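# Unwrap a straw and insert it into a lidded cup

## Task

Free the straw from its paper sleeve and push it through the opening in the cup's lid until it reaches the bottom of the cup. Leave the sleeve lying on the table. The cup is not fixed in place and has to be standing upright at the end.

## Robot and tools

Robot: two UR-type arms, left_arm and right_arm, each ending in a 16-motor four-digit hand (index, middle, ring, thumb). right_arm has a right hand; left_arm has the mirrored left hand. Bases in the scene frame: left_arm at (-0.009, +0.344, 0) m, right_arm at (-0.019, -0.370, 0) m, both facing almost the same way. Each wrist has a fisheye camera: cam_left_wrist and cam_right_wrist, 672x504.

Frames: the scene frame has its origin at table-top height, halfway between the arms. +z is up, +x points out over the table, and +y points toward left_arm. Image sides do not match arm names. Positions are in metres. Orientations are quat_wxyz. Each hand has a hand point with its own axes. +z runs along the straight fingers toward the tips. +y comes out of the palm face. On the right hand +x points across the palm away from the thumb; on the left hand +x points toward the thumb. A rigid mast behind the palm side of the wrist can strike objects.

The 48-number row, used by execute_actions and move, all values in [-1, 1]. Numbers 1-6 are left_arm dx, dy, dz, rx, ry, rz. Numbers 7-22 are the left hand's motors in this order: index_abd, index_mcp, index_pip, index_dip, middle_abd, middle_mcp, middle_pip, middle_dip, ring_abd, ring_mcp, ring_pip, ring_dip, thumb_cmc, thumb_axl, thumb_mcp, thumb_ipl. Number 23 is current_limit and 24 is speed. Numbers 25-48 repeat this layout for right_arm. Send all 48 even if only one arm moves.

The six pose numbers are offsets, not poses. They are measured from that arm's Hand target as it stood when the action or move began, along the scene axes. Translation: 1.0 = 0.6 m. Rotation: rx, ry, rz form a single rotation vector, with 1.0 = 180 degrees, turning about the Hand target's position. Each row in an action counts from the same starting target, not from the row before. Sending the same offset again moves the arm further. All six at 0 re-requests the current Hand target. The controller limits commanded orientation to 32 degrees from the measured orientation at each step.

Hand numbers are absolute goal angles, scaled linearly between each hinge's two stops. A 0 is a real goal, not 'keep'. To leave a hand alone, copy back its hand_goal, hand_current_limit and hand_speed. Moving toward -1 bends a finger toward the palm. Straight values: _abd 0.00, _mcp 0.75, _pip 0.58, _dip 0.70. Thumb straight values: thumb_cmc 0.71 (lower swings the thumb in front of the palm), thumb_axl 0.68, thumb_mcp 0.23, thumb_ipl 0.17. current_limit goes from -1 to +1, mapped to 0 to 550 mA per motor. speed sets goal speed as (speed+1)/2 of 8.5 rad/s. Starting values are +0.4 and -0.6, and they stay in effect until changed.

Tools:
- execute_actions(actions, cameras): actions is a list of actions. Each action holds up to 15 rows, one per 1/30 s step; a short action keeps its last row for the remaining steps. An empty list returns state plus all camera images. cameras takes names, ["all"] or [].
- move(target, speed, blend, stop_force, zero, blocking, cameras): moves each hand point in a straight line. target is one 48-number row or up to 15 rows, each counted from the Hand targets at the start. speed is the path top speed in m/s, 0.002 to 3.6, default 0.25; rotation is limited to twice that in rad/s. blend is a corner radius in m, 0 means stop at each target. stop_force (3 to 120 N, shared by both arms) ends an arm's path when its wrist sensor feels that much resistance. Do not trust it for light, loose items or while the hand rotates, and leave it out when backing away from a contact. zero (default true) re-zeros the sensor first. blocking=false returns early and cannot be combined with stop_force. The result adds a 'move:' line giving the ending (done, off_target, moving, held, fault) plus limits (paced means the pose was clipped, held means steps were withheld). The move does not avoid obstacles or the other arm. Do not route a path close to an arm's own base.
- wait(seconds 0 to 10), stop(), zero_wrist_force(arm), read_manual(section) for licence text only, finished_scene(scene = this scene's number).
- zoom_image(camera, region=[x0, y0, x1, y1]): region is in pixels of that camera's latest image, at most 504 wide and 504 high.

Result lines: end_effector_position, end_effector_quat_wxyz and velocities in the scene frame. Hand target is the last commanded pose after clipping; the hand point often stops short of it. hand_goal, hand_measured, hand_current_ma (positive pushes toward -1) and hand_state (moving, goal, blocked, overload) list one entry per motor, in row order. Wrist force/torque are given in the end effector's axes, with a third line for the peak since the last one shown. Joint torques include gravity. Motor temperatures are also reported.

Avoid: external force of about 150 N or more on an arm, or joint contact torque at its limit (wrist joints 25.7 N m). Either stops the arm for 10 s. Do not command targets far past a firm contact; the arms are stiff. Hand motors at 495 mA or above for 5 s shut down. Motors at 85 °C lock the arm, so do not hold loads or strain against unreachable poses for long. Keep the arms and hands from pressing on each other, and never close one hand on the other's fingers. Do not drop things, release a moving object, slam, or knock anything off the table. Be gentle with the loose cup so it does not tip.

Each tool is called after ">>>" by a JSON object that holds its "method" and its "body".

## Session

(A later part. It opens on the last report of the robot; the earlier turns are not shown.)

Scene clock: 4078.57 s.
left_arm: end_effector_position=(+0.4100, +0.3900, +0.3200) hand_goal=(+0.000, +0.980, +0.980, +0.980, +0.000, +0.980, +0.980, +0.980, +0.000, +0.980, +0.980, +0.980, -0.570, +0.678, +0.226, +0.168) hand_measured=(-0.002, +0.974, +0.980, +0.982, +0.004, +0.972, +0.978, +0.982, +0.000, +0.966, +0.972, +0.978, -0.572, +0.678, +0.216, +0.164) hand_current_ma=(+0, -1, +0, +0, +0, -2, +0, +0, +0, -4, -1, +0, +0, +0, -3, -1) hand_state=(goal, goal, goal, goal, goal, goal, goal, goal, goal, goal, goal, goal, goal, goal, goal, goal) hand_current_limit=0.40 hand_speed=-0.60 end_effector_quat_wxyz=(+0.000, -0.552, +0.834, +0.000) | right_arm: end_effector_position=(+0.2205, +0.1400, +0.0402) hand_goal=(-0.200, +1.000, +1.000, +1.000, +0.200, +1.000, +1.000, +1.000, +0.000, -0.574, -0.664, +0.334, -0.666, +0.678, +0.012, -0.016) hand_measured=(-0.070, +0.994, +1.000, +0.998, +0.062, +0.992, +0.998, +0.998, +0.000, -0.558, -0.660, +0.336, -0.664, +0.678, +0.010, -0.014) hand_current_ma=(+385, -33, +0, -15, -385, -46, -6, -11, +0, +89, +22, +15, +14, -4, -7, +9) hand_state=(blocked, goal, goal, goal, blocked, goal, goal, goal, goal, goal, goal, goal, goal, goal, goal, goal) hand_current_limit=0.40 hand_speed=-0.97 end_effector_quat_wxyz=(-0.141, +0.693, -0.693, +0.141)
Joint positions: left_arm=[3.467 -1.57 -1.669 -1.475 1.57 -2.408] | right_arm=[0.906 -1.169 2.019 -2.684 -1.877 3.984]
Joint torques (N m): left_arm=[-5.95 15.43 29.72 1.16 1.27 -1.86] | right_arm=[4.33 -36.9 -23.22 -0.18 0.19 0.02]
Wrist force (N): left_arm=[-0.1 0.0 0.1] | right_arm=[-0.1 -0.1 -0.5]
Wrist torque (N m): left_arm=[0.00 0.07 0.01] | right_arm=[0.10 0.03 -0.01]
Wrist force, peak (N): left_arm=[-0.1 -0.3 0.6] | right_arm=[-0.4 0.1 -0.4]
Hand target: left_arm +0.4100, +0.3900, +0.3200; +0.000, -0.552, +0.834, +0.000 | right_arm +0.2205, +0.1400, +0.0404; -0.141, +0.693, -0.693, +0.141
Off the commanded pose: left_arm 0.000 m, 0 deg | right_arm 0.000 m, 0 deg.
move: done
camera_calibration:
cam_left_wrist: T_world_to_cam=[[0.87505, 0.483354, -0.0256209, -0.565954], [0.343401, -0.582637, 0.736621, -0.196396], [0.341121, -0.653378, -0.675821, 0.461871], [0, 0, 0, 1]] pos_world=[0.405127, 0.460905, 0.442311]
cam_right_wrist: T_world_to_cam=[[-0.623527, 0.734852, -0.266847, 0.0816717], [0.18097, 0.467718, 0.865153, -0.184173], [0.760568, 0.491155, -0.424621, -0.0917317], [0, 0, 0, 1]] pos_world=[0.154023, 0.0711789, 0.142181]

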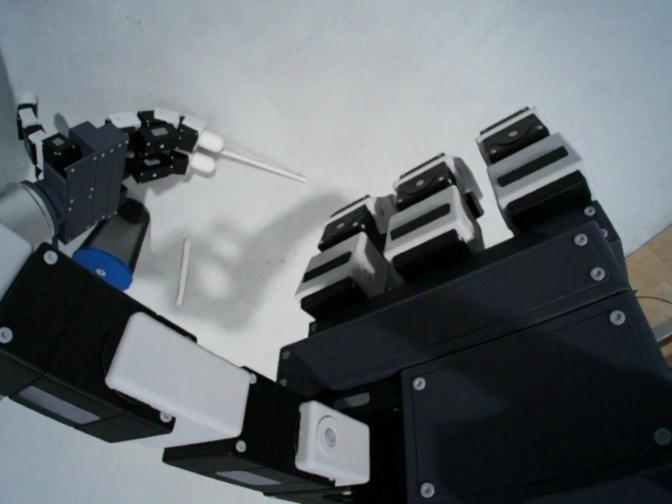

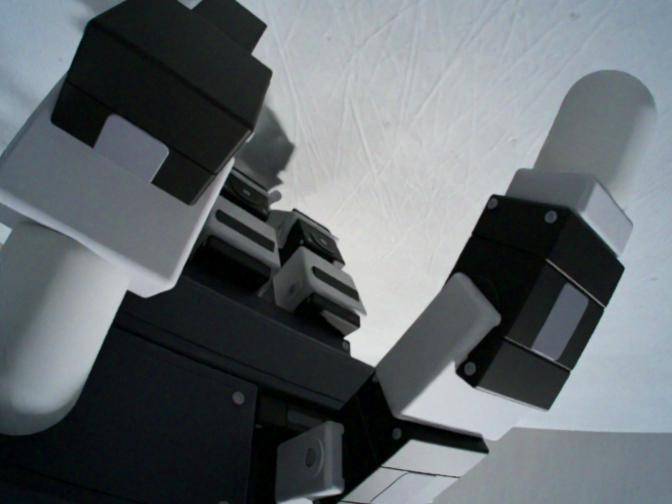

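>>> {"method": "move", "body": {"target": [0,0,0,0,0,0,0,0.98,0.98,0.98,0,0.98,0.98,0.98,0,0.98,0.98,0.98,-0.57,0.678,0.226,0.168,0.4,-0.6,0.0132,0,0.0537,0,0,0,-0.2,1,1,1,0.2,1,1,1,0,-0.574,-0.664,0.334,-0.666,0.678,0.012,-0.016,0.4,-0.97], "speed": 0.01, "cameras": ["all"]}}

>>> {"method": "zoom_image", "body": {"camera": "cam_left_wrist", "region": [180, 110, 320, 210]}}

Scene clock: 4130.53 s.
left_arm: end_effector_position=(+0.4100, +0.3900, +0.3200) hand_goal=(+0.000, +0.980, +0.980, +0.980, +0.000, +0.980, +0.980, +0.980, +0.000, +0.980, +0.980, +0.980, -0.570, +0.678, +0.226, +0.168) hand_measured=(-0.002, +0.974, +0.980, +0.982, +0.004, +0.972, +0.978, +0.982, +0.000, +0.966, +0.972, +0.978, -0.572, +0.678, +0.216, +0.164) hand_current_ma=(+0, -1, +0, +0, +0, -2, +0, +0, +0, -4, -1, +0, +0, +0, -3, -1) hand_state=(goal, goal, goal, goal, goal, goal, goal, goal, goal, goal, goal, goal, goal, goal, goal, goal) hand_current_limit=0.40 hand_speed=-0.60 end_effector_quat_wxyz=(+0.000, -0.552, +0.834, +0.000) | right_arm: end_effector_position=(+0.2284, +0.1400, +0.0724) hand_goal=(-0.200, +1.000, +1.000, +1.000, +0.200, +1.000, +1.000, +1.000, +0.000, -0.574, -0.664, +0.334, -0.666, +0.678, +0.012, -0.016) hand_measured=(-0.074, +0.994, +1.000, +0.998, +0.062, +0.990, +0.998, +0.998, +0.000, -0.558, -0.660, +0.336, -0.664, +0.678, +0.010, -0.014) hand_current_ma=(+385, -33, +0, -15, -385, -54, -10, -11, +0, +89, +22, +15, +14, -4, -7, +9) hand_state=(blocked, goal, goal, goal, blocked, goal, goal, goal, goal, goal, goal, goal, goal, goal, goal, goal) hand_current_limit=0.40 hand_speed=-0.97 end_effector_quat_wxyz=(-0.141, +0.693, -0.693, +0.141)
Joint positions: left_arm=[3.467 -1.57 -1.669 -1.475 1.57 -2.408] | right_arm=[0.895 -1.222 1.985 -2.6 -1.874 3.972]
Joint torques (N m): left_arm=[-5.65 15.39 29.92 1.23 1.28 -1.65] | right_arm=[-9.56 -37.77 -24.77 -0.29 0.84 -1.67]
Wrist force (N): left_arm=[0.1 -0.1 0.3] | right_arm=[-0.2 -0.2 -0.5]
Wrist torque (N m): left_arm=[-0.04 0.04 0.04] | right_arm=[0.08 0.05 0.07]
Wrist force, peak (N): left_arm=[0.2 -0.4 0.7] | right_arm=[-0.2 0.3 -0.7]
Hand target: left_arm +0.4100, +0.3900, +0.3200; +0.000, -0.552, +0.834, +0.000 | right_arm +0.2284, +0.1400, +0.0726; -0.141, +0.693, -0.693, +0.141
Off the commanded pose: left_arm 0.000 m, 0 deg | right_arm 0.000 m, 0 deg.
move: done
camera_calibration:
cam_left_wrist: T_world_to_cam=[[0.87505, 0.483354, -0.0256209, -0.565954], [0.343401, -0.582637, 0.736621, -0.196396], [0.341121, -0.653378, -0.675821, 0.461871], [0, 0, 0, 1]] pos_world=[0.405127, 0.460905, 0.442311]
cam_right_wrist: T_world_to_cam=[[-0.623527, 0.734852, -0.266847, 0.09519], [0.18097, 0.467718, 0.865153, -0.213461], [0.760568, 0.491155, -0.424621, -0.0840674], [0, 0, 0, 1]] pos_world=[0.161923, 0.0711789, 0.174381]

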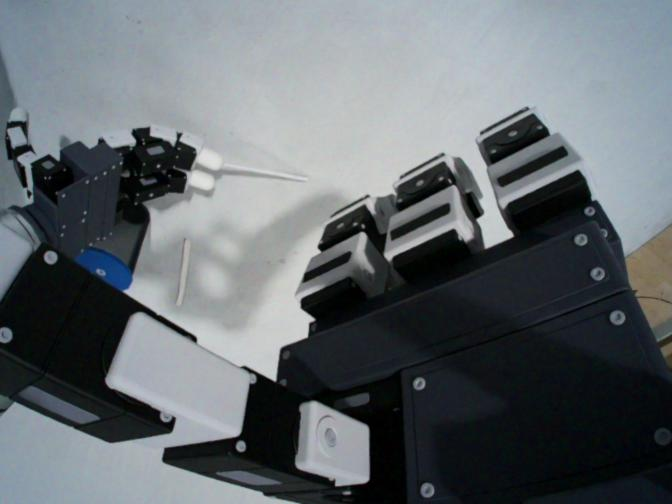

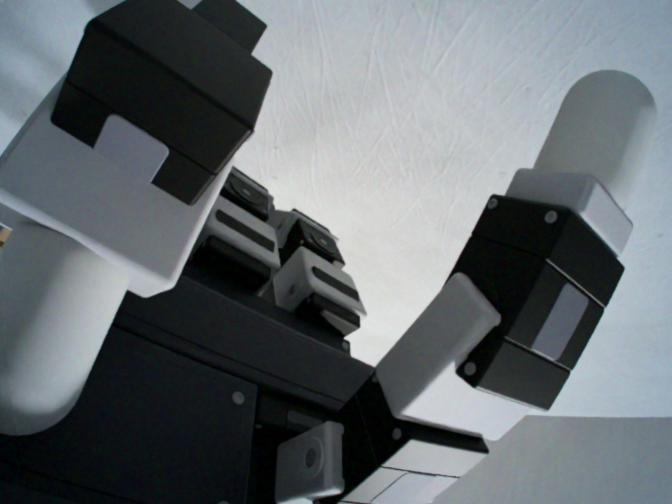

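Scaled by 3.600 from the camera's 672x504 image, which has a finer 960x720 frame.

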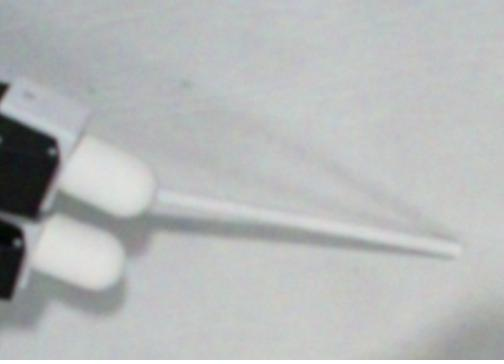

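>>> {"method": "move", "body": {"target": [0,0,0,0,0,0,0,0.98,0.98,0.98,0,0.98,0.98,0.98,0,0.98,0.98,0.98,-0.57,0.678,0.226,0.168,0.4,-0.6,0.0307,0,0.0588,0,0,0,-0.2,1,1,1,0.2,1,1,1,0,-0.574,-0.664,0.334,-0.666,0.678,0.012,-0.016,0.4,-0.97], "speed": 0.01, "cameras": ["all"]}}

>>> {"method": "zoom_image", "body": {"camera": "cam_left_wrist", "region": [180, 110, 320, 210]}}

Scene clock: 4139.63 s.
left_arm: end_effector_position=(+0.4100, +0.3900, +0.3200) hand_goal=(+0.000, +0.980, +0.980, +0.980, +0.000, +0.980, +0.980, +0.980, +0.000, +0.980, +0.980, +0.980, -0.570, +0.678, +0.226, +0.168) hand_measured=(-0.002, +0.974, +0.980, +0.982, +0.004, +0.972, +0.978, +0.982, +0.000, +0.966, +0.972, +0.978, -0.572, +0.678, +0.216, +0.164) hand_current_ma=(+0, -1, +0, +0, +0, -2, +0, +0, +0, -4, -1, +0, +0, +0, -3, -1) hand_state=(goal, goal, goal, goal, goal, goal, goal, goal, goal, goal, goal, goal, goal, goal, goal, goal) hand_current_limit=0.40 hand_speed=-0.60 end_effector_quat_wxyz=(+0.000, -0.552, +0.834, +0.000) | right_arm: end_effector_position=(+0.2467, +0.1400, +0.1077) hand_goal=(-0.200, +1.000, +1.000, +1.000, +0.200, +1.000, +1.000, +1.000, +0.000, -0.574, -0.664, +0.334, -0.666, +0.678, +0.012, -0.016) hand_measured=(-0.076, +0.994, +1.000, +0.998, +0.062, +0.990, +0.998, +0.998, +0.000, -0.558, -0.660, +0.336, -0.664, +0.678, +0.010, -0.014) hand_current_ma=(+385, -33, +0, -15, -385, -55, -10, -11, +0, +89, +22, +15, +14, -4, -7, +9) hand_state=(blocked, goal, goal, goal, blocked, goal, goal, goal, goal, goal, goal, goal, goal, goal, goal, goal) hand_current_limit=0.40 hand_speed=-0.97 end_effector_quat_wxyz=(-0.141, +0.693, -0.693, +0.141)
Joint positions: left_arm=[3.467 -1.57 -1.669 -1.475 1.57 -2.408] | right_arm=[0.868 -1.263 1.928 -2.511 -1.867 3.945]
Joint torques (N m): left_arm=[-5.19 15.43 29.66 1.34 1.05 -1.5] | right_arm=[-8.52 -38.04 -26.57 0.05 0.91 -1.79]
Wrist force (N): left_arm=[-0.2 -0.1 0.6] | right_arm=[-0.3 0.1 -0.4]
Wrist torque (N m): left_arm=[-0.06 0.09 0.00] | right_arm=[0.12 0.06 0.06]
Wrist force, peak (N): left_arm=[0.2 -0.3 0.8] | right_arm=[-0.5 -0.3 -0.7]
Hand target: left_arm +0.4100, +0.3900, +0.3200; +0.000, -0.552, +0.834, +0.000 | right_arm +0.2468, +0.1400, +0.1079; -0.141, +0.693, -0.693, +0.141
Off the commanded pose: left_arm 0.000 m, 0 deg | right_arm 0.000 m, 0 deg.
move: done
camera_calibration:
cam_left_wrist: T_world_to_cam=[[0.87505, 0.483354, -0.0256209, -0.565954], [0.343401, -0.582637, 0.736621, -0.196396], [0.341121, -0.653378, -0.675821, 0.461871], [0, 0, 0, 1]] pos_world=[0.405127, 0.460905, 0.442311]
cam_right_wrist: T_world_to_cam=[[-0.623539, 0.734823, -0.2669, 0.116009], [0.180932, 0.467763, 0.865137, -0.247219], [0.760568, 0.491155, -0.424621, -0.083039], [0, 0, 0, 1]] pos_world=[0.180223, 0.0711791, 0.209581]

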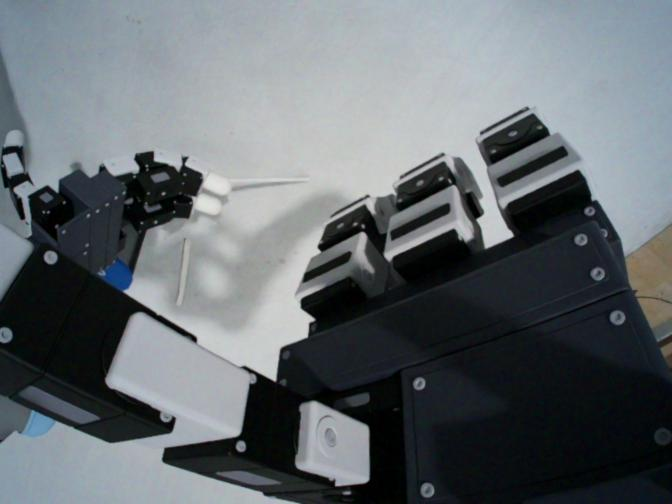

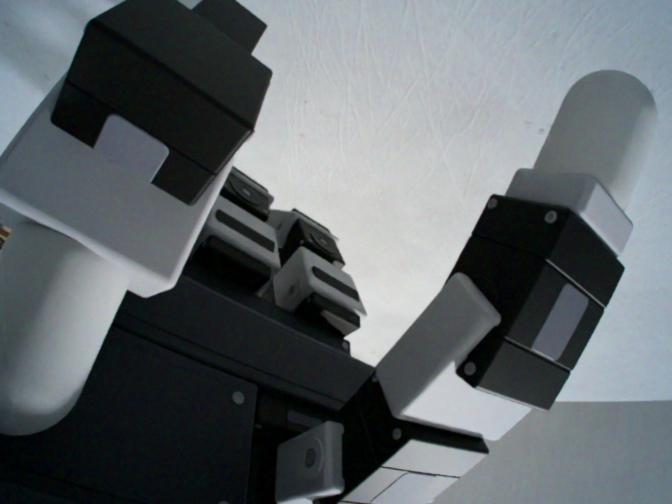

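Scaled by 3.600 from the camera's 672x504 image, which has a finer 960x720 frame.

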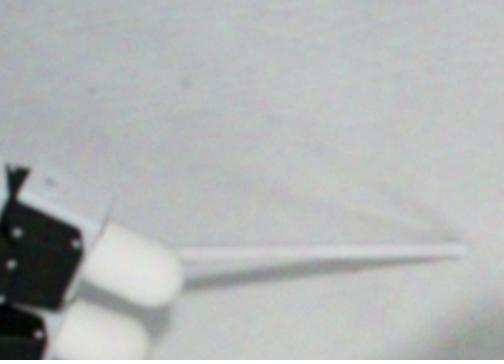

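>>> {"method": "move", "body": {"target": [0,0,0,0,0,0,0,0.98,0.98,0.98,0,0.98,0.98,0.98,0,0.98,0.98,0.98,-0.57,0.678,0.226,0.168,0.4,-0.6,0.0448,0,0.0488,0,0,0,-0.2,1,1,1,0.2,1,1,1,0,-0.574,-0.664,0.334,-0.666,0.678,0.012,-0.016,0.4,-0.97], "speed": 0.01, "cameras": ["all"]}}

>>> {"method": "zoom_image", "body": {"camera": "cam_left_wrist", "region": [180, 110, 320, 210]}}

Scene clock: 4149.73 s.
left_arm: end_effector_position=(+0.4100, +0.3900, +0.3200) hand_goal=(+0.000, +0.980, +0.980, +0.980, +0.000, +0.980, +0.980, +0.980, +0.000, +0.980, +0.980, +0.980, -0.570, +0.678, +0.226, +0.168) hand_measured=(-0.002, +0.974, +0.980, +0.982, +0.004, +0.972, +0.978, +0.982, +0.000, +0.966, +0.972, +0.978, -0.572, +0.678, +0.216, +0.164) hand_current_ma=(+0, -1, +0, +0, +0, -2, +0, +0, +0, -4, -1, +0, +0, +0, -3, -1) hand_state=(goal, goal, goal, goal, goal, goal, goal, goal, goal, goal, goal, goal, goal, goal, goal, goal) hand_current_limit=0.40 hand_speed=-0.60 end_effector_quat_wxyz=(+0.000, -0.552, +0.834, +0.000) | right_arm: end_effector_position=(+0.2736, +0.1400, +0.1370) hand_goal=(-0.200, +1.000, +1.000, +1.000, +0.200, +1.000, +1.000, +1.000, +0.000, -0.574, -0.664, +0.334, -0.666, +0.678, +0.012, -0.016) hand_measured=(-0.078, +0.994, +1.000, +0.998, +0.062, +0.990, +0.998, +0.998, +0.000, -0.558, -0.660, +0.336, -0.664, +0.678, +0.010, -0.014) hand_current_ma=(+385, -33, +0, -15, -385, -55, -10, -11, +0, +89, +22, +15, +14, -4, -7, +9) hand_state=(blocked, goal, goal, goal, blocked, goal, goal, goal, goal, goal, goal, goal, goal, goal, goal, goal) hand_current_limit=0.40 hand_speed=-0.97 end_effector_quat_wxyz=(-0.141, +0.693, -0.693, +0.141)
Joint positions: left_arm=[3.467 -1.57 -1.669 -1.475 1.57 -2.408] | right_arm=[0.832 -1.276 1.858 -2.438 -1.857 3.909]
Joint torques (N m): left_arm=[-5.38 15.58 28.26 1.34 1.36 -1.46] | right_arm=[-7.83 -37.57 -26.3 -0.41 0.89 -1.97]
Wrist force (N): left_arm=[-0.2 -0.1 0.5] | right_arm=[0.0 0.0 -0.4]
Wrist torque (N m): left_arm=[-0.04 0.08 0.01] | right_arm=[0.10 0.01 0.09]
Wrist force, peak (N): left_arm=[0.2 0.2 0.7] | right_arm=[-0.4 0.2 -0.6]
Hand target: left_arm +0.4100, +0.3900, +0.3200; +0.000, -0.552, +0.834, +0.000 | right_arm +0.2737, +0.1400, +0.1371; -0.141, +0.693, -0.693, +0.141
Off the commanded pose: left_arm 0.000 m, 0 deg | right_arm 0.000 m, 0 deg.
move: done
camera_calibration:
cam_left_wrist: T_world_to_cam=[[0.87505, 0.483354, -0.0256209, -0.565954], [0.343401, -0.582637, 0.736621, -0.196396], [0.341121, -0.653378, -0.675821, 0.461871], [0, 0, 0, 1]] pos_world=[0.405127, 0.460905, 0.442311]
cam_right_wrist: T_world_to_cam=[[-0.623539, 0.734823, -0.2669, 0.140629], [0.180932, 0.467763, 0.865137, -0.277521], [0.760568, 0.491155, -0.424621, -0.0910144], [0, 0, 0, 1]] pos_world=[0.207123, 0.0711791, 0.238981]

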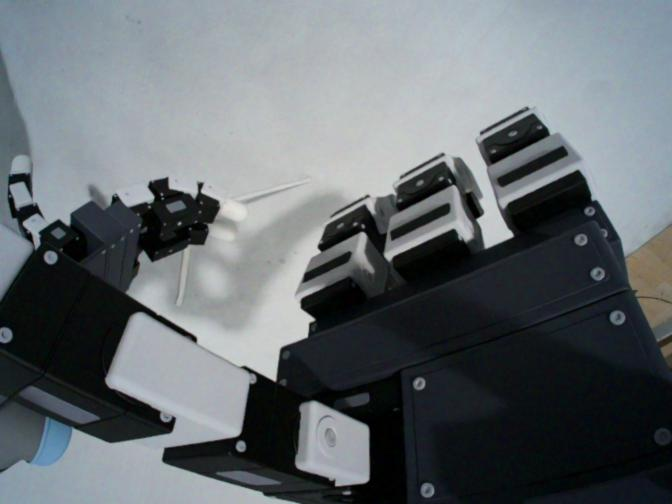

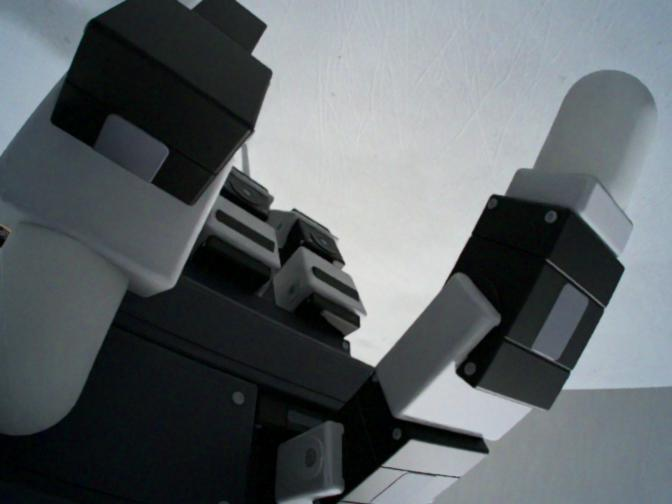

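Scaled by 3.600 from the camera's 672x504 image, which has a finer 960x720 frame.

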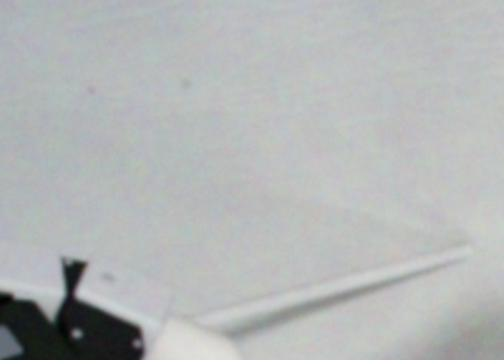

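>>> {"method": "move", "body": {"target": [0,0,0,0,0,0,0,0.98,0.98,0.98,0,0.98,0.98,0.98,0,0.98,0.98,0.98,-0.57,0.678,0.226,0.168,0.4,-0.6,0.0363,0,0.0255,0,0,0,-0.2,1,1,1,0.2,1,1,1,0,-0.574,-0.664,0.334,-0.666,0.678,0.012,-0.016,0.4,-0.97], "speed": 0.01, "cameras": ["all"]}}

>>> {"method": "zoom_image", "body": {"camera": "cam_left_wrist", "region": [180, 130, 320, 230]}}

Scene clock: 4159.50 s.
left_arm: end_effector_position=(+0.4100, +0.3900, +0.3200) hand_goal=(+0.000, +0.980, +0.980, +0.980, +0.000, +0.980, +0.980, +0.980, +0.000, +0.980, +0.980, +0.980, -0.570, +0.678, +0.226, +0.168) hand_measured=(-0.002, +0.974, +0.980, +0.982, +0.004, +0.972, +0.978, +0.982, +0.000, +0.966, +0.972, +0.978, -0.572, +0.678, +0.216, +0.164) hand_current_ma=(+0, -1, +0, +0, +0, -2, +0, +0, +0, -4, -1, +0, +0, +0, -3, -1) hand_state=(goal, goal, goal, goal, goal, goal, goal, goal, goal, goal, goal, goal, goal, goal, goal, goal) hand_current_limit=0.40 hand_speed=-0.60 end_effector_quat_wxyz=(+0.000, -0.552, +0.834, +0.000) | right_arm: end_effector_position=(+0.2953, +0.1400, +0.1523) hand_goal=(-0.200, +1.000, +1.000, +1.000, +0.200, +1.000, +1.000, +1.000, +0.000, -0.574, -0.664, +0.334, -0.666, +0.678, +0.012, -0.016) hand_measured=(-0.078, +0.994, +1.000, +0.998, +0.062, +0.990, +0.998, +0.998, +0.000, -0.558, -0.660, +0.336, -0.664, +0.678, +0.010, -0.014) hand_current_ma=(+385, -33, +0, -15, -385, -55, -10, -11, +0, +89, +22, +15, +14, -4, -7, +9) hand_state=(blocked, goal, goal, goal, blocked, goal, goal, goal, goal, goal, goal, goal, goal, goal, goal, goal) hand_current_limit=0.40 hand_speed=-0.97 end_effector_quat_wxyz=(-0.141, +0.693, -0.693, +0.141)
Joint positions: left_arm=[3.467 -1.57 -1.669 -1.475 1.57 -2.408] | right_arm=[0.804 -1.271 1.807 -2.399 -1.849 3.881]
Joint torques (N m): left_arm=[-4.56 15.49 29.69 1.41 1.2 -1.24] | right_arm=[-7.66 -24.59 -28 -0.02 1.04 -1.9]
Wrist force (N): left_arm=[0.4 0.0 0.4] | right_arm=[0.1 -0.1 -0.5]
Wrist torque (N m): left_arm=[-0.03 0.00 0.06] | right_arm=[0.09 -0.01 0.10]
Wrist force, peak (N): left_arm=[0.0 -0.2 0.7] | right_arm=[-0.1 -0.1 -0.8]
Hand target: left_arm +0.4100, +0.3900, +0.3200; +0.000, -0.552, +0.834, +0.000 | right_arm +0.2955, +0.1400, +0.1524; -0.141, +0.693, -0.693, +0.141
Off the commanded pose: left_arm 0.000 m, 0 deg | right_arm 0.000 m, 0 deg.
move: done
camera_calibration:
cam_left_wrist: T_world_to_cam=[[0.87505, 0.483354, -0.0256209, -0.565954], [0.343401, -0.582637, 0.736621, -0.196396], [0.341121, -0.653378, -0.675821, 0.461871], [0, 0, 0, 1]] pos_world=[0.405127, 0.460905, 0.442311]
cam_right_wrist: T_world_to_cam=[[-0.623527, 0.734852, -0.266847, 0.158225], [0.18097, 0.467718, 0.865153, -0.294693], [0.760568, 0.491155, -0.424621, -0.101022], [0, 0, 0, 1]] pos_world=[0.228823, 0.0711789, 0.254281]

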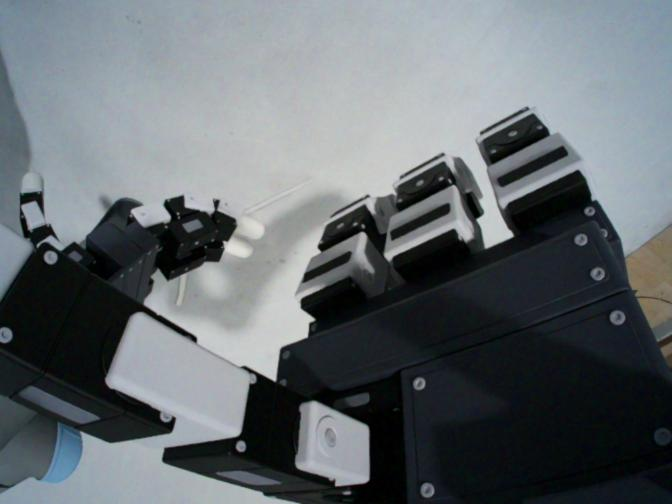

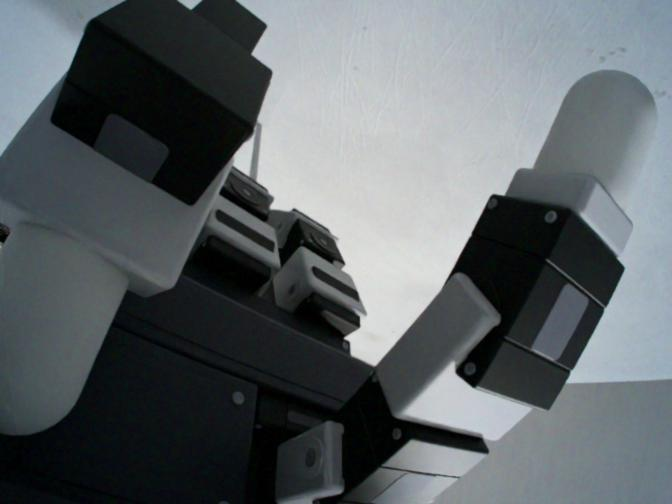

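Scaled by 3.600 from the camera's 672x504 image, which has a finer 960x720 frame.

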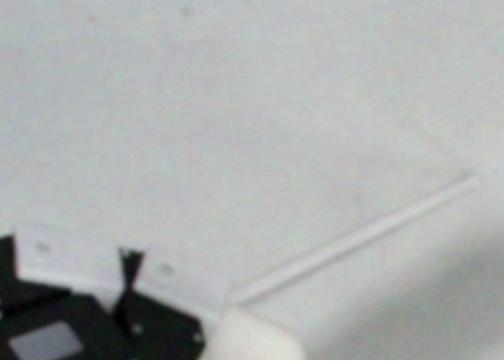

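>>> {"method": "move", "body": {"target": [0,0,0,0,0,0,0,0.98,0.98,0.98,0,0.98,0.98,0.98,0,0.98,0.98,0.98,-0.57,0.678,0.226,0.168,0.4,-0.6,0.04,0,0.0188,0,0,0,-0.2,1,1,1,0.2,1,1,1,0,-0.574,-0.664,0.334,-0.666,0.678,0.012,-0.016,0.4,-0.97], "speed": 0.01, "cameras": ["all"]}}

>>> {"method": "zoom_image", "body": {"camera": "cam_left_wrist", "region": [180, 130, 320, 230]}}

>>> {"method": "zoom_image", "body": {"camera": "cam_right_wrist", "region": [200, 80, 360, 200]}}

Scene clock: 4178.50 s.
left_arm: end_effector_position=(+0.4100, +0.3900, +0.3200) hand_goal=(+0.000, +0.980, +0.980, +0.980, +0.000, +0.980, +0.980, +0.980, +0.000, +0.980, +0.980, +0.980, -0.570, +0.678, +0.226, +0.168) hand_measured=(-0.002, +0.974, +0.980, +0.982, +0.004, +0.972, +0.978, +0.982, +0.000, +0.966, +0.972, +0.978, -0.572, +0.678, +0.216, +0.164) hand_current_ma=(+0, -1, +0, +0, +0, -2, +0, +0, +0, -4, -1, +0, +0, +0, -3, -1) hand_state=(goal, goal, goal, goal, goal, goal, goal, goal, goal, goal, goal, goal, goal, goal, goal, goal) hand_current_limit=0.40 hand_speed=-0.60 end_effector_quat_wxyz=(+0.000, -0.552, +0.834, +0.000) | right_arm: end_effector_position=(+0.3193, +0.1400, +0.1636) hand_goal=(-0.200, +1.000, +1.000, +1.000, +0.200, +1.000, +1.000, +1.000, +0.000, -0.574, -0.664, +0.334, -0.666, +0.678, +0.012, -0.016) hand_measured=(-0.078, +0.994, +1.000, +0.998, +0.062, +0.990, +0.998, +0.998, +0.000, -0.558, -0.660, +0.336, -0.664, +0.678, +0.010, -0.014) hand_current_ma=(+385, -33, +0, -15, -385, -55, -10, -11, +0, +89, +22, +15, +14, -4, -7, +9) hand_state=(blocked, goal, goal, goal, blocked, goal, goal, goal, goal, goal, goal, goal, goal, goal, goal, goal) hand_current_limit=0.40 hand_speed=-0.97 end_effector_quat_wxyz=(-0.141, +0.693, -0.693, +0.141)
Joint positions: left_arm=[3.467 -1.57 -1.669 -1.475 1.57 -2.408] | right_arm=[0.774 -1.255 1.754 -2.37 -1.841 3.851]
Joint torques (N m): left_arm=[-4 16.08 28.96 1.45 1.19 -1.35] | right_arm=[-9.78 -24.8 -28.95 -0.18 0.89 -1.74]
Wrist force (N): left_arm=[0.0 -0.1 0.5] | right_arm=[-0.1 0.1 -1.0]
Wrist torque (N m): left_arm=[-0.04 0.06 0.03] | right_arm=[0.17 0.03 0.08]
Wrist force, peak (N): left_arm=[0.0 -0.3 0.8] | right_arm=[-0.2 -0.1 -1.1]
Hand target: left_arm +0.4100, +0.3900, +0.3200; +0.000, -0.552, +0.834, +0.000 | right_arm +0.3195, +0.1400, +0.1637; -0.141, +0.693, -0.693, +0.141
Off the commanded pose: left_arm 0.000 m, 0 deg | right_arm 0.000 m, 0 deg.
move: done
camera_calibration:
cam_left_wrist: T_world_to_cam=[[0.87505, 0.483354, -0.0256209, -0.565954], [0.343401, -0.582637, 0.736621, -0.196396], [0.341121, -0.653378, -0.675821, 0.461871], [0, 0, 0, 1]] pos_world=[0.405127, 0.460905, 0.442311]
cam_right_wrist: T_world_to_cam=[[-0.623539, 0.734823, -0.2669, 0.176224], [0.180932, 0.467763, 0.865137, -0.308802], [0.760568, 0.491155, -0.424621, -0.114477], [0, 0, 0, 1]] pos_world=[0.252823, 0.0711791, 0.265581]

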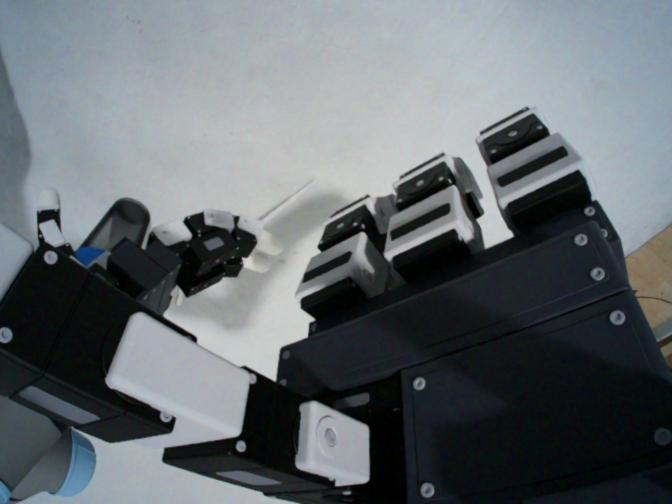

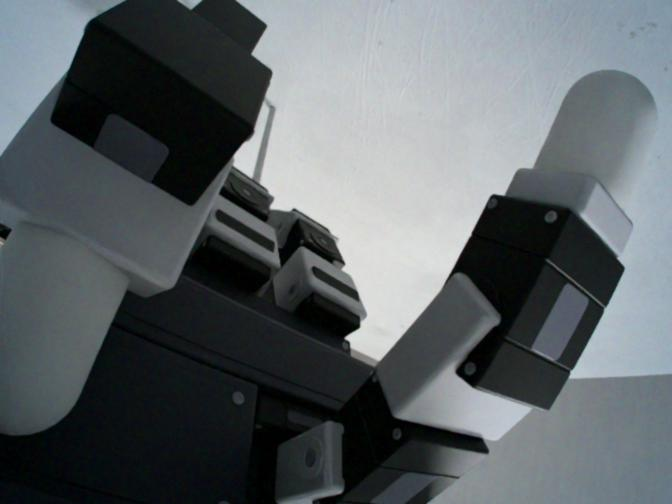

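Scaled by 3.600 from the camera's 672x504 image, which has a finer 960x720 frame.

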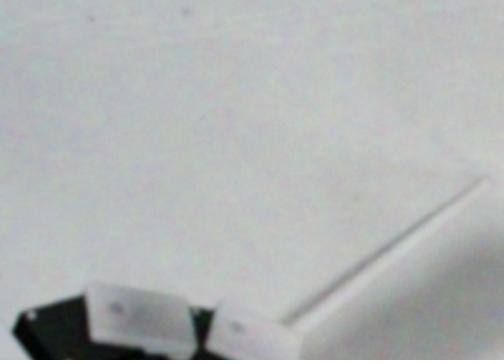

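Scaled by 3.150 from the camera's 672x504 image, which has a finer 960x720 frame.

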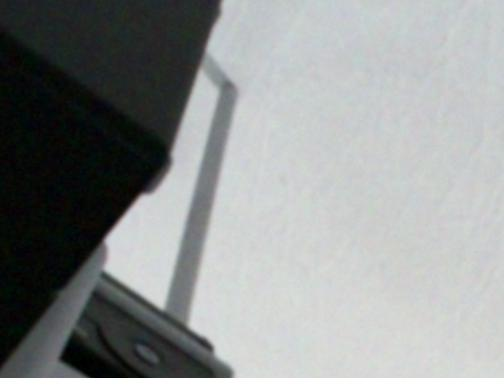

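>>> {"method": "move", "body": {"target": [0,0,0,0,0,0,0,0.98,0.98,0.98,0,0.98,0.98,0.98,0,0.98,0.98,0.98,-0.57,0.678,0.226,0.168,0.4,-0.6,0.0542,0,0.0182,0,0,0,-0.2,1,1,1,0.2,1,1,1,0,-0.574,-0.664,0.334,-0.666,0.678,0.012,-0.016,0.4,-0.97], "speed": 0.01, "cameras": ["all"]}}

>>> {"method": "zoom_image", "body": {"camera": "cam_left_wrist", "region": [180, 130, 320, 230]}}

>>> {"method": "zoom_image", "body": {"camera": "cam_right_wrist", "region": [200, 80, 360, 200]}}

Scene clock: 4194.73 s.
left_arm: end_effector_position=(+0.4100, +0.3900, +0.3200) hand_goal=(+0.000, +0.980, +0.980, +0.980, +0.000, +0.980, +0.980, +0.980, +0.000, +0.980, +0.980, +0.980, -0.570, +0.678, +0.226, +0.168) hand_measured=(-0.002, +0.974, +0.980, +0.982, +0.004, +0.972, +0.978, +0.982, +0.000, +0.966, +0.972, +0.978, -0.572, +0.678, +0.216, +0.164) hand_current_ma=(+0, -1, +0, +0, +0, -2, +0, +0, +0, -4, -1, +0, +0, +0, -3, -1) hand_state=(goal, goal, goal, goal, goal, goal, goal, goal, goal, goal, goal, goal, goal, goal, goal, goal) hand_current_limit=0.40 hand_speed=-0.60 end_effector_quat_wxyz=(+0.000, -0.552, +0.834, +0.000) | right_arm: end_effector_position=(+0.3518, +0.1400, +0.1746) hand_goal=(-0.200, +1.000, +1.000, +1.000, +0.200, +1.000, +1.000, +1.000, +0.000, -0.574, -0.664, +0.334, -0.666, +0.678, +0.012, -0.016) hand_measured=(-0.080, +0.998, +1.000, +0.998, +0.062, +0.998, +1.000, +0.998, +0.000, -0.558, -0.660, +0.336, -0.664, +0.678, +0.010, -0.014) hand_current_ma=(+385, -9, +0, -8, -385, -14, -1, -11, +0, +89, +22, +15, +14, -4, -7, +9) hand_state=(blocked, goal, goal, goal, blocked, goal, goal, goal, goal, goal, goal, goal, goal, goal, goal, goal) hand_current_limit=0.40 hand_speed=-0.97 end_effector_quat_wxyz=(-0.141, +0.693, -0.693, +0.141)
Joint positions: left_arm=[3.467 -1.57 -1.669 -1.475 1.57 -2.408] | right_arm=[0.737 -1.225 1.683 -2.339 -1.829 3.815]
Joint torques (N m): left_arm=[-4 16.56 27.88 1.74 1.25 -1.07] | right_arm=[-9.74 -26.48 -29.31 -0.23 0.94 -1.71]
Wrist force (N): left_arm=[0.1 -0.1 0.1] | right_arm=[-0.1 -0.3 -1.2]
Wrist torque (N m): left_arm=[-0.02 0.03 0.04] | right_arm=[0.18 0.02 0.08]
Wrist force, peak (N): left_arm=[0.0 0.0 0.8] | right_arm=[0.0 -0.2 -4.4]
Hand target: left_arm +0.4100, +0.3900, +0.3200; +0.000, -0.552, +0.834, +0.000 | right_arm +0.3520, +0.1400, +0.1746; -0.141, +0.693, -0.693, +0.141
Off the commanded pose: left_arm 0.000 m, 0 deg | right_arm 0.000 m, 0 deg.
move: done
camera_calibration:
cam_left_wrist: T_world_to_cam=[[0.87505, 0.483354, -0.0256209, -0.565954], [0.343401, -0.582637, 0.736621, -0.196396], [0.341121, -0.653378, -0.675821, 0.461871], [0, 0, 0, 1]] pos_world=[0.405127, 0.460905, 0.442311]
cam_right_wrist: T_world_to_cam=[[-0.623527, 0.734852, -0.266847, 0.199378], [0.18097, 0.467718, 0.865153, -0.324125], [0.760568, 0.491155, -0.424621, -0.134568], [0, 0, 0, 1]] pos_world=[0.285323, 0.0711789, 0.276481]

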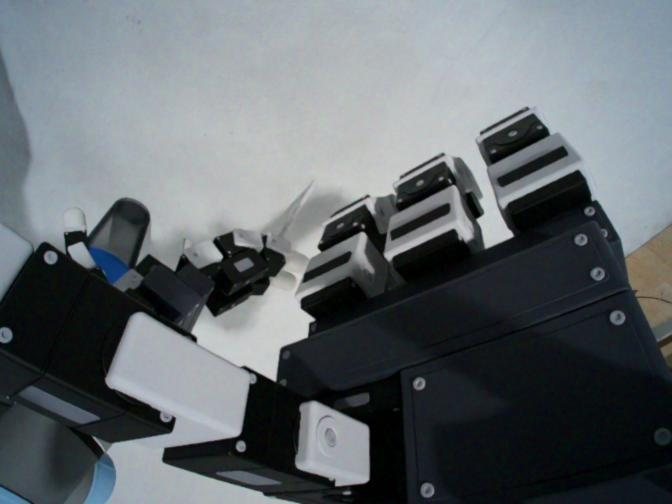

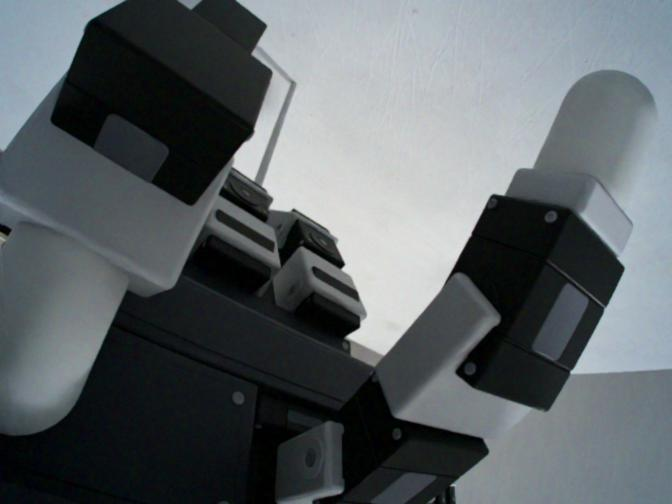

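Scaled by 3.600 from the camera's 672x504 image, which has a finer 960x720 frame.

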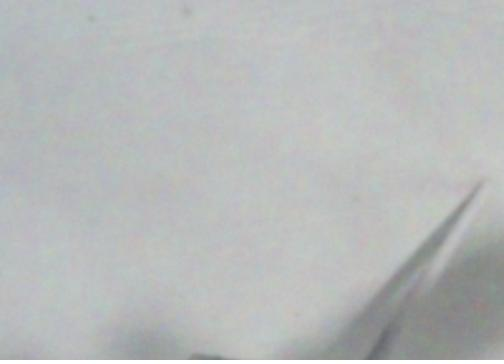

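Scaled by 3.150 from the camera's 672x504 image, which has a finer 960x720 frame.

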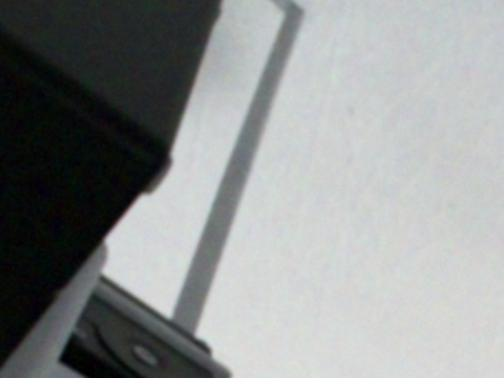

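>>> {"method": "move", "body": {"target": [0,0,0,0,0,0,0,0.98,0.98,0.98,0,0.98,0.98,0.98,0,0.98,0.98,0.98,-0.57,0.678,0.226,0.168,0.4,-0.6,0,0,0.0333,0,0,0,-0.2,1,1,1,0.2,1,1,1,0,-0.574,-0.664,0.334,-0.666,0.678,0.012,-0.016,0.4,-0.97], "speed": 0.01, "cameras": ["all"]}}

>>> {"method": "zoom_image", "body": {"camera": "cam_left_wrist", "region": [180, 130, 320, 230]}}

>>> {"method": "zoom_image", "body": {"camera": "cam_right_wrist", "region": [200, 60, 360, 180]}}

Scene clock: 4209.53 s.
left_arm: end_effector_position=(+0.4100, +0.3900, +0.3200) hand_goal=(+0.000, +0.980, +0.980, +0.980, +0.000, +0.980, +0.980, +0.980, +0.000, +0.980, +0.980, +0.980, -0.570, +0.678, +0.226, +0.168) hand_measured=(-0.002, +0.974, +0.980, +0.982, +0.004, +0.972, +0.978, +0.982, +0.000, +0.966, +0.972, +0.978, -0.572, +0.678, +0.216, +0.164) hand_current_ma=(+0, -1, +0, +0, +0, -2, +0, +0, +0, -4, -1, +0, +0, +0, -3, -1) hand_state=(goal, goal, goal, goal, goal, goal, goal, goal, goal, goal, goal, goal, goal, goal, goal, goal) hand_current_limit=0.40 hand_speed=-0.60 end_effector_quat_wxyz=(+0.000, -0.552, +0.834, +0.000) | right_arm: end_effector_position=(+0.3520, +0.1400, +0.1945) hand_goal=(-0.200, +1.000, +1.000, +1.000, +0.200, +1.000, +1.000, +1.000, +0.000, -0.574, -0.664, +0.334, -0.666, +0.678, +0.012, -0.016) hand_measured=(-0.080, +0.994, +1.000, +0.998, +0.062, +0.994, +1.000, +0.998, +0.000, -0.558, -0.660, +0.336, -0.664, +0.678, +0.010, -0.014) hand_current_ma=(+385, -36, +0, -8, -385, -36, -1, -11, +0, +89, +22, +15, +14, -4, -7, +9) hand_state=(blocked, goal, goal, goal, blocked, goal, goal, goal, goal, goal, goal, goal, goal, goal, goal, goal) hand_current_limit=0.40 hand_speed=-0.97 end_effector_quat_wxyz=(-0.141, +0.693, -0.693, +0.141)
Joint positions: left_arm=[3.467 -1.57 -1.669 -1.475 1.57 -2.408] | right_arm=[0.737 -1.244 1.655 -2.291 -1.829 3.814]
Joint torques (N m): left_arm=[-2.82 16.58 28.84 1.65 1.13 -1.12] | right_arm=[-9.02 -41.21 -29.47 -0.06 0.69 -1.67]
Wrist force (N): left_arm=[0.0 0.0 0.3] | right_arm=[-0.2 0.0 -0.5]
Wrist torque (N m): left_arm=[-0.02 0.06 0.02] | right_arm=[0.11 0.04 0.08]
Wrist force, peak (N): left_arm=[0.4 0.0 0.6] | right_arm=[0.0 0.1 -1.8]
Hand target: left_arm +0.4100, +0.3900, +0.3200; +0.000, -0.552, +0.834, +0.000 | right_arm +0.3520, +0.1400, +0.1946; -0.141, +0.693, -0.693, +0.141
Off the commanded pose: left_arm 0.000 m, 0 deg | right_arm 0.000 m, 0 deg.
move: done
camera_calibration:
cam_left_wrist: T_world_to_cam=[[0.87505, 0.483354, -0.0256209, -0.565954], [0.343401, -0.582637, 0.736621, -0.196396], [0.341121, -0.653378, -0.675821, 0.461871], [0, 0, 0, 1]] pos_world=[0.405127, 0.460905, 0.442311]
cam_right_wrist: T_world_to_cam=[[-0.623527, 0.734852, -0.266847, 0.204813], [0.18097, 0.467718, 0.865153, -0.341377], [0.760568, 0.491155, -0.424621, -0.12627], [0, 0, 0, 1]] pos_world=[0.285523, 0.0711789, 0.296381]

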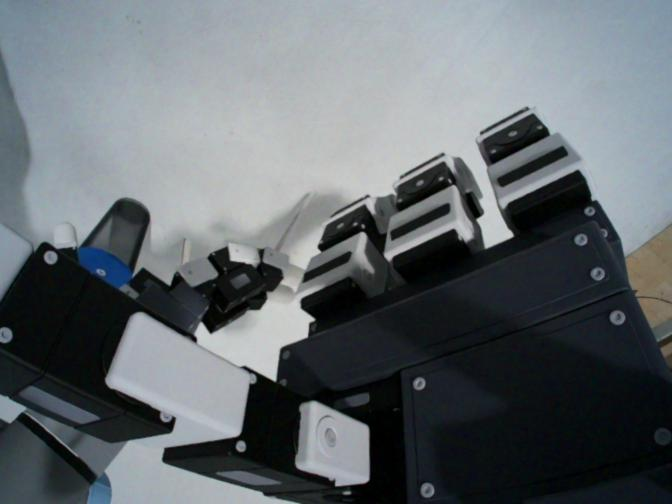

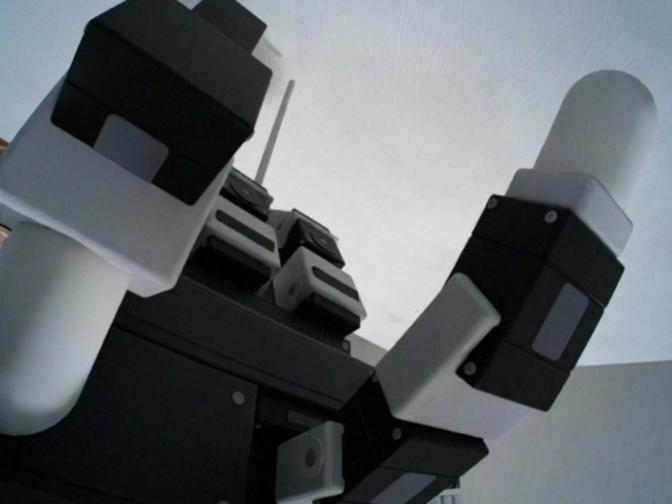

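Scaled by 3.600 from the camera's 672x504 image, which has a finer 960x720 frame.

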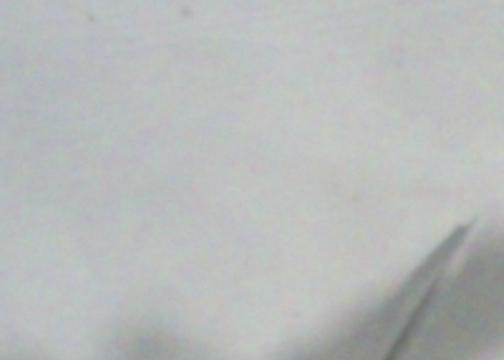

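Scaled by 3.150 from the camera's 672x504 image, which has a finer 960x720 frame.

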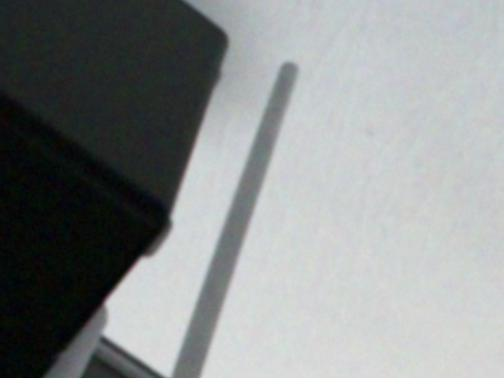

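>>> {"method": "move", "body": {"target": [[0,0,0,0,0,0,0,0.98,0.98,0.98,0,0.98,0.98,0.98,0,0.98,0.98,0.98,-0.57,0.678,0.226,0.168,0.4,-0.6,0,0,0.3423,0,0.0783,0,-0.2,1,1,1,0.2,1,1,1,0,-0.574,-0.664,0.334,-0.666,0.678,0.012,-0.016,0.4,-0.97],[0,0,0,0,0,0,0,0.98,0.98,0.98,0,0.98,0.98,0.98,0,0.98,0.98,0.98,-0.57,0.678,0.226,0.168,0.4,-0.6,-0.315,-0.3167,0.3423,0,0.0783,0,-0.2,1,1,1,0.2,1,1,1,0,-0.574,-0.664,0.334,-0.666,0.678,0.012,-0.016,0.4,-0.97]], "speed": 0.07, "cameras": ["all"]}}

Scene clock: 4282.87 s.
left_arm: end_effector_position=(+0.4100, +0.3900, +0.3200) hand_goal=(+0.000, +0.980, +0.980, +0.980, +0.000, +0.980, +0.980, +0.980, +0.000, +0.980, +0.980, +0.980, -0.570, +0.678, +0.226, +0.168) hand_measured=(-0.002, +0.974, +0.980, +0.982, +0.004, +0.972, +0.978, +0.982, +0.000, +0.966, +0.972, +0.978, -0.572, +0.678, +0.216, +0.164) hand_current_ma=(+0, -1, +0, +0, +0, -2, +0, +0, +0, -4, -1, +0, +0, +0, -3, -1) hand_state=(goal, goal, goal, goal, goal, goal, goal, goal, goal, goal, goal, goal, goal, goal, goal, goal) hand_current_limit=0.40 hand_speed=-0.60 end_effector_quat_wxyz=(+0.000, -0.552, +0.834, +0.000) | right_arm: end_effector_position=(+0.1631, -0.0499, +0.4000) hand_goal=(-0.200, +1.000, +1.000, +1.000, +0.200, +1.000, +1.000, +1.000, +0.000, -0.574, -0.664, +0.334, -0.666, +0.678, +0.012, -0.016) hand_measured=(-0.080, +0.994, +1.000, +0.998, +0.062, +0.994, +1.000, +0.998, +0.000, -0.558, -0.660, +0.336, -0.664, +0.678, +0.010, -0.014) hand_current_ma=(+385, -37, +0, -8, -385, -37, -1, -11, +0, +89, +17, +14, +14, -4, -11, +8) hand_state=(blocked, goal, goal, goal, blocked, goal, goal, goal, goal, goal, goal, goal, goal, goal, goal, goal) hand_current_limit=0.40 hand_speed=-0.97 end_effector_quat_wxyz=(-0.055, +0.705, -0.705, +0.055)
Joint positions: left_arm=[3.467 -1.57 -1.669 -1.475 1.57 -2.408] | right_arm=[0.573 -1.892 1.736 -1.547 -1.652 3.686]
Joint torques (N m): left_arm=[-1.68 17.65 28.68 1.79 1.19 -1.07] | right_arm=[-9.44 -15.73 -14.47 -0.19 1.38 -1.61]
Wrist force (N): left_arm=[0.1 0.0 0.4] | right_arm=[0.1 0.0 -0.5]
Wrist torque (N m): left_arm=[-0.02 0.04 0.04] | right_arm=[0.10 -0.03 0.07]
Wrist force, peak (N): left_arm=[0.2 -0.4 0.6] | right_arm=[0.4 -0.1 -1.1]
Hand target: left_arm +0.4100, +0.3900, +0.3200; +0.000, -0.552, +0.834, +0.000 | right_arm +0.1630, -0.0500, +0.4000; -0.055, +0.705, -0.705, +0.055
Off the commanded pose: left_arm 0.000 m, 0 deg | right_arm 0.000 m, 0 deg.
move: done
camera_calibration:
cam_left_wrist: T_world_to_cam=[[0.87505, 0.483354, -0.0256209, -0.565954], [0.343401, -0.582637, 0.736621, -0.196396], [0.341121, -0.653378, -0.675821, 0.461871], [0, 0, 0, 1]] pos_world=[0.405127, 0.460905, 0.442311]
cam_right_wrist: T_world_to_cam=[[-0.669715, 0.734859, -0.107071, 0.22505], [0.386177, 0.467779, 0.795016, -0.40159], [0.63431, 0.491086, -0.597064, 0.287519], [0, 0, 0, 1]] pos_world=[0.123428, -0.118721, 0.515034]

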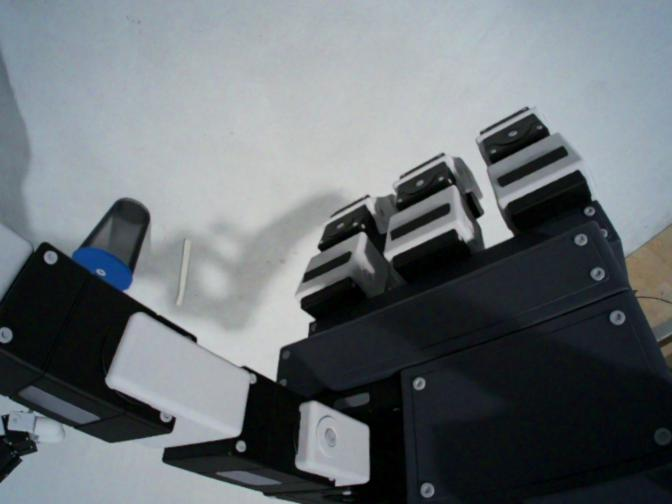

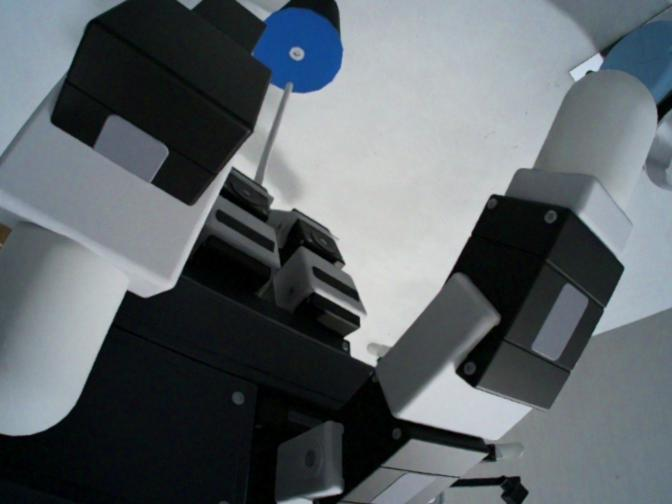

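>>> {"method": "zoom_image", "body": {"camera": "cam_right_wrist", "region": [230, 0, 370, 105]}}

>>> {"method": "zoom_image", "body": {"camera": "cam_left_wrist", "region": [50, 180, 190, 285]}}

Scaled by 3.600 from the camera's 672x504 image, which has a finer 960x720 frame.

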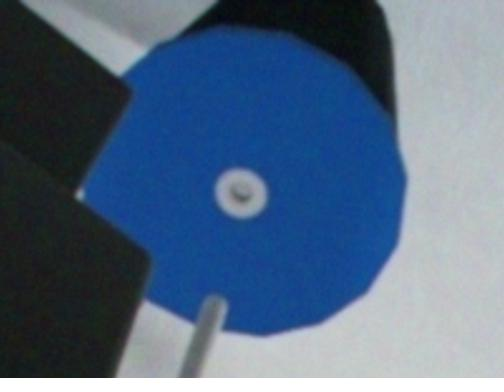

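Scaled by 3.600 from the camera's 672x504 image, which has a finer 960x720 frame.

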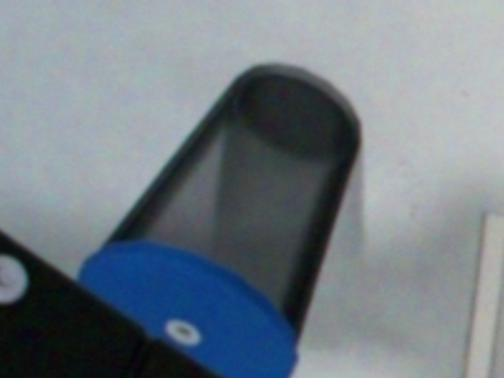

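>>> {"method": "zoom_image", "body": {"camera": "cam_right_wrist", "region": [220, 70, 340, 200]}}

Scaled by 3.877 from the camera's 672x504 image, which has a finer 960x720 frame.

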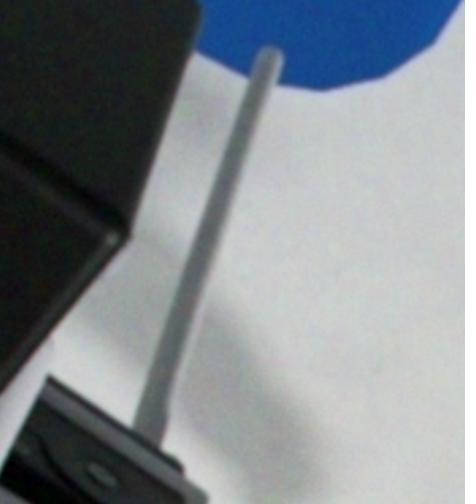

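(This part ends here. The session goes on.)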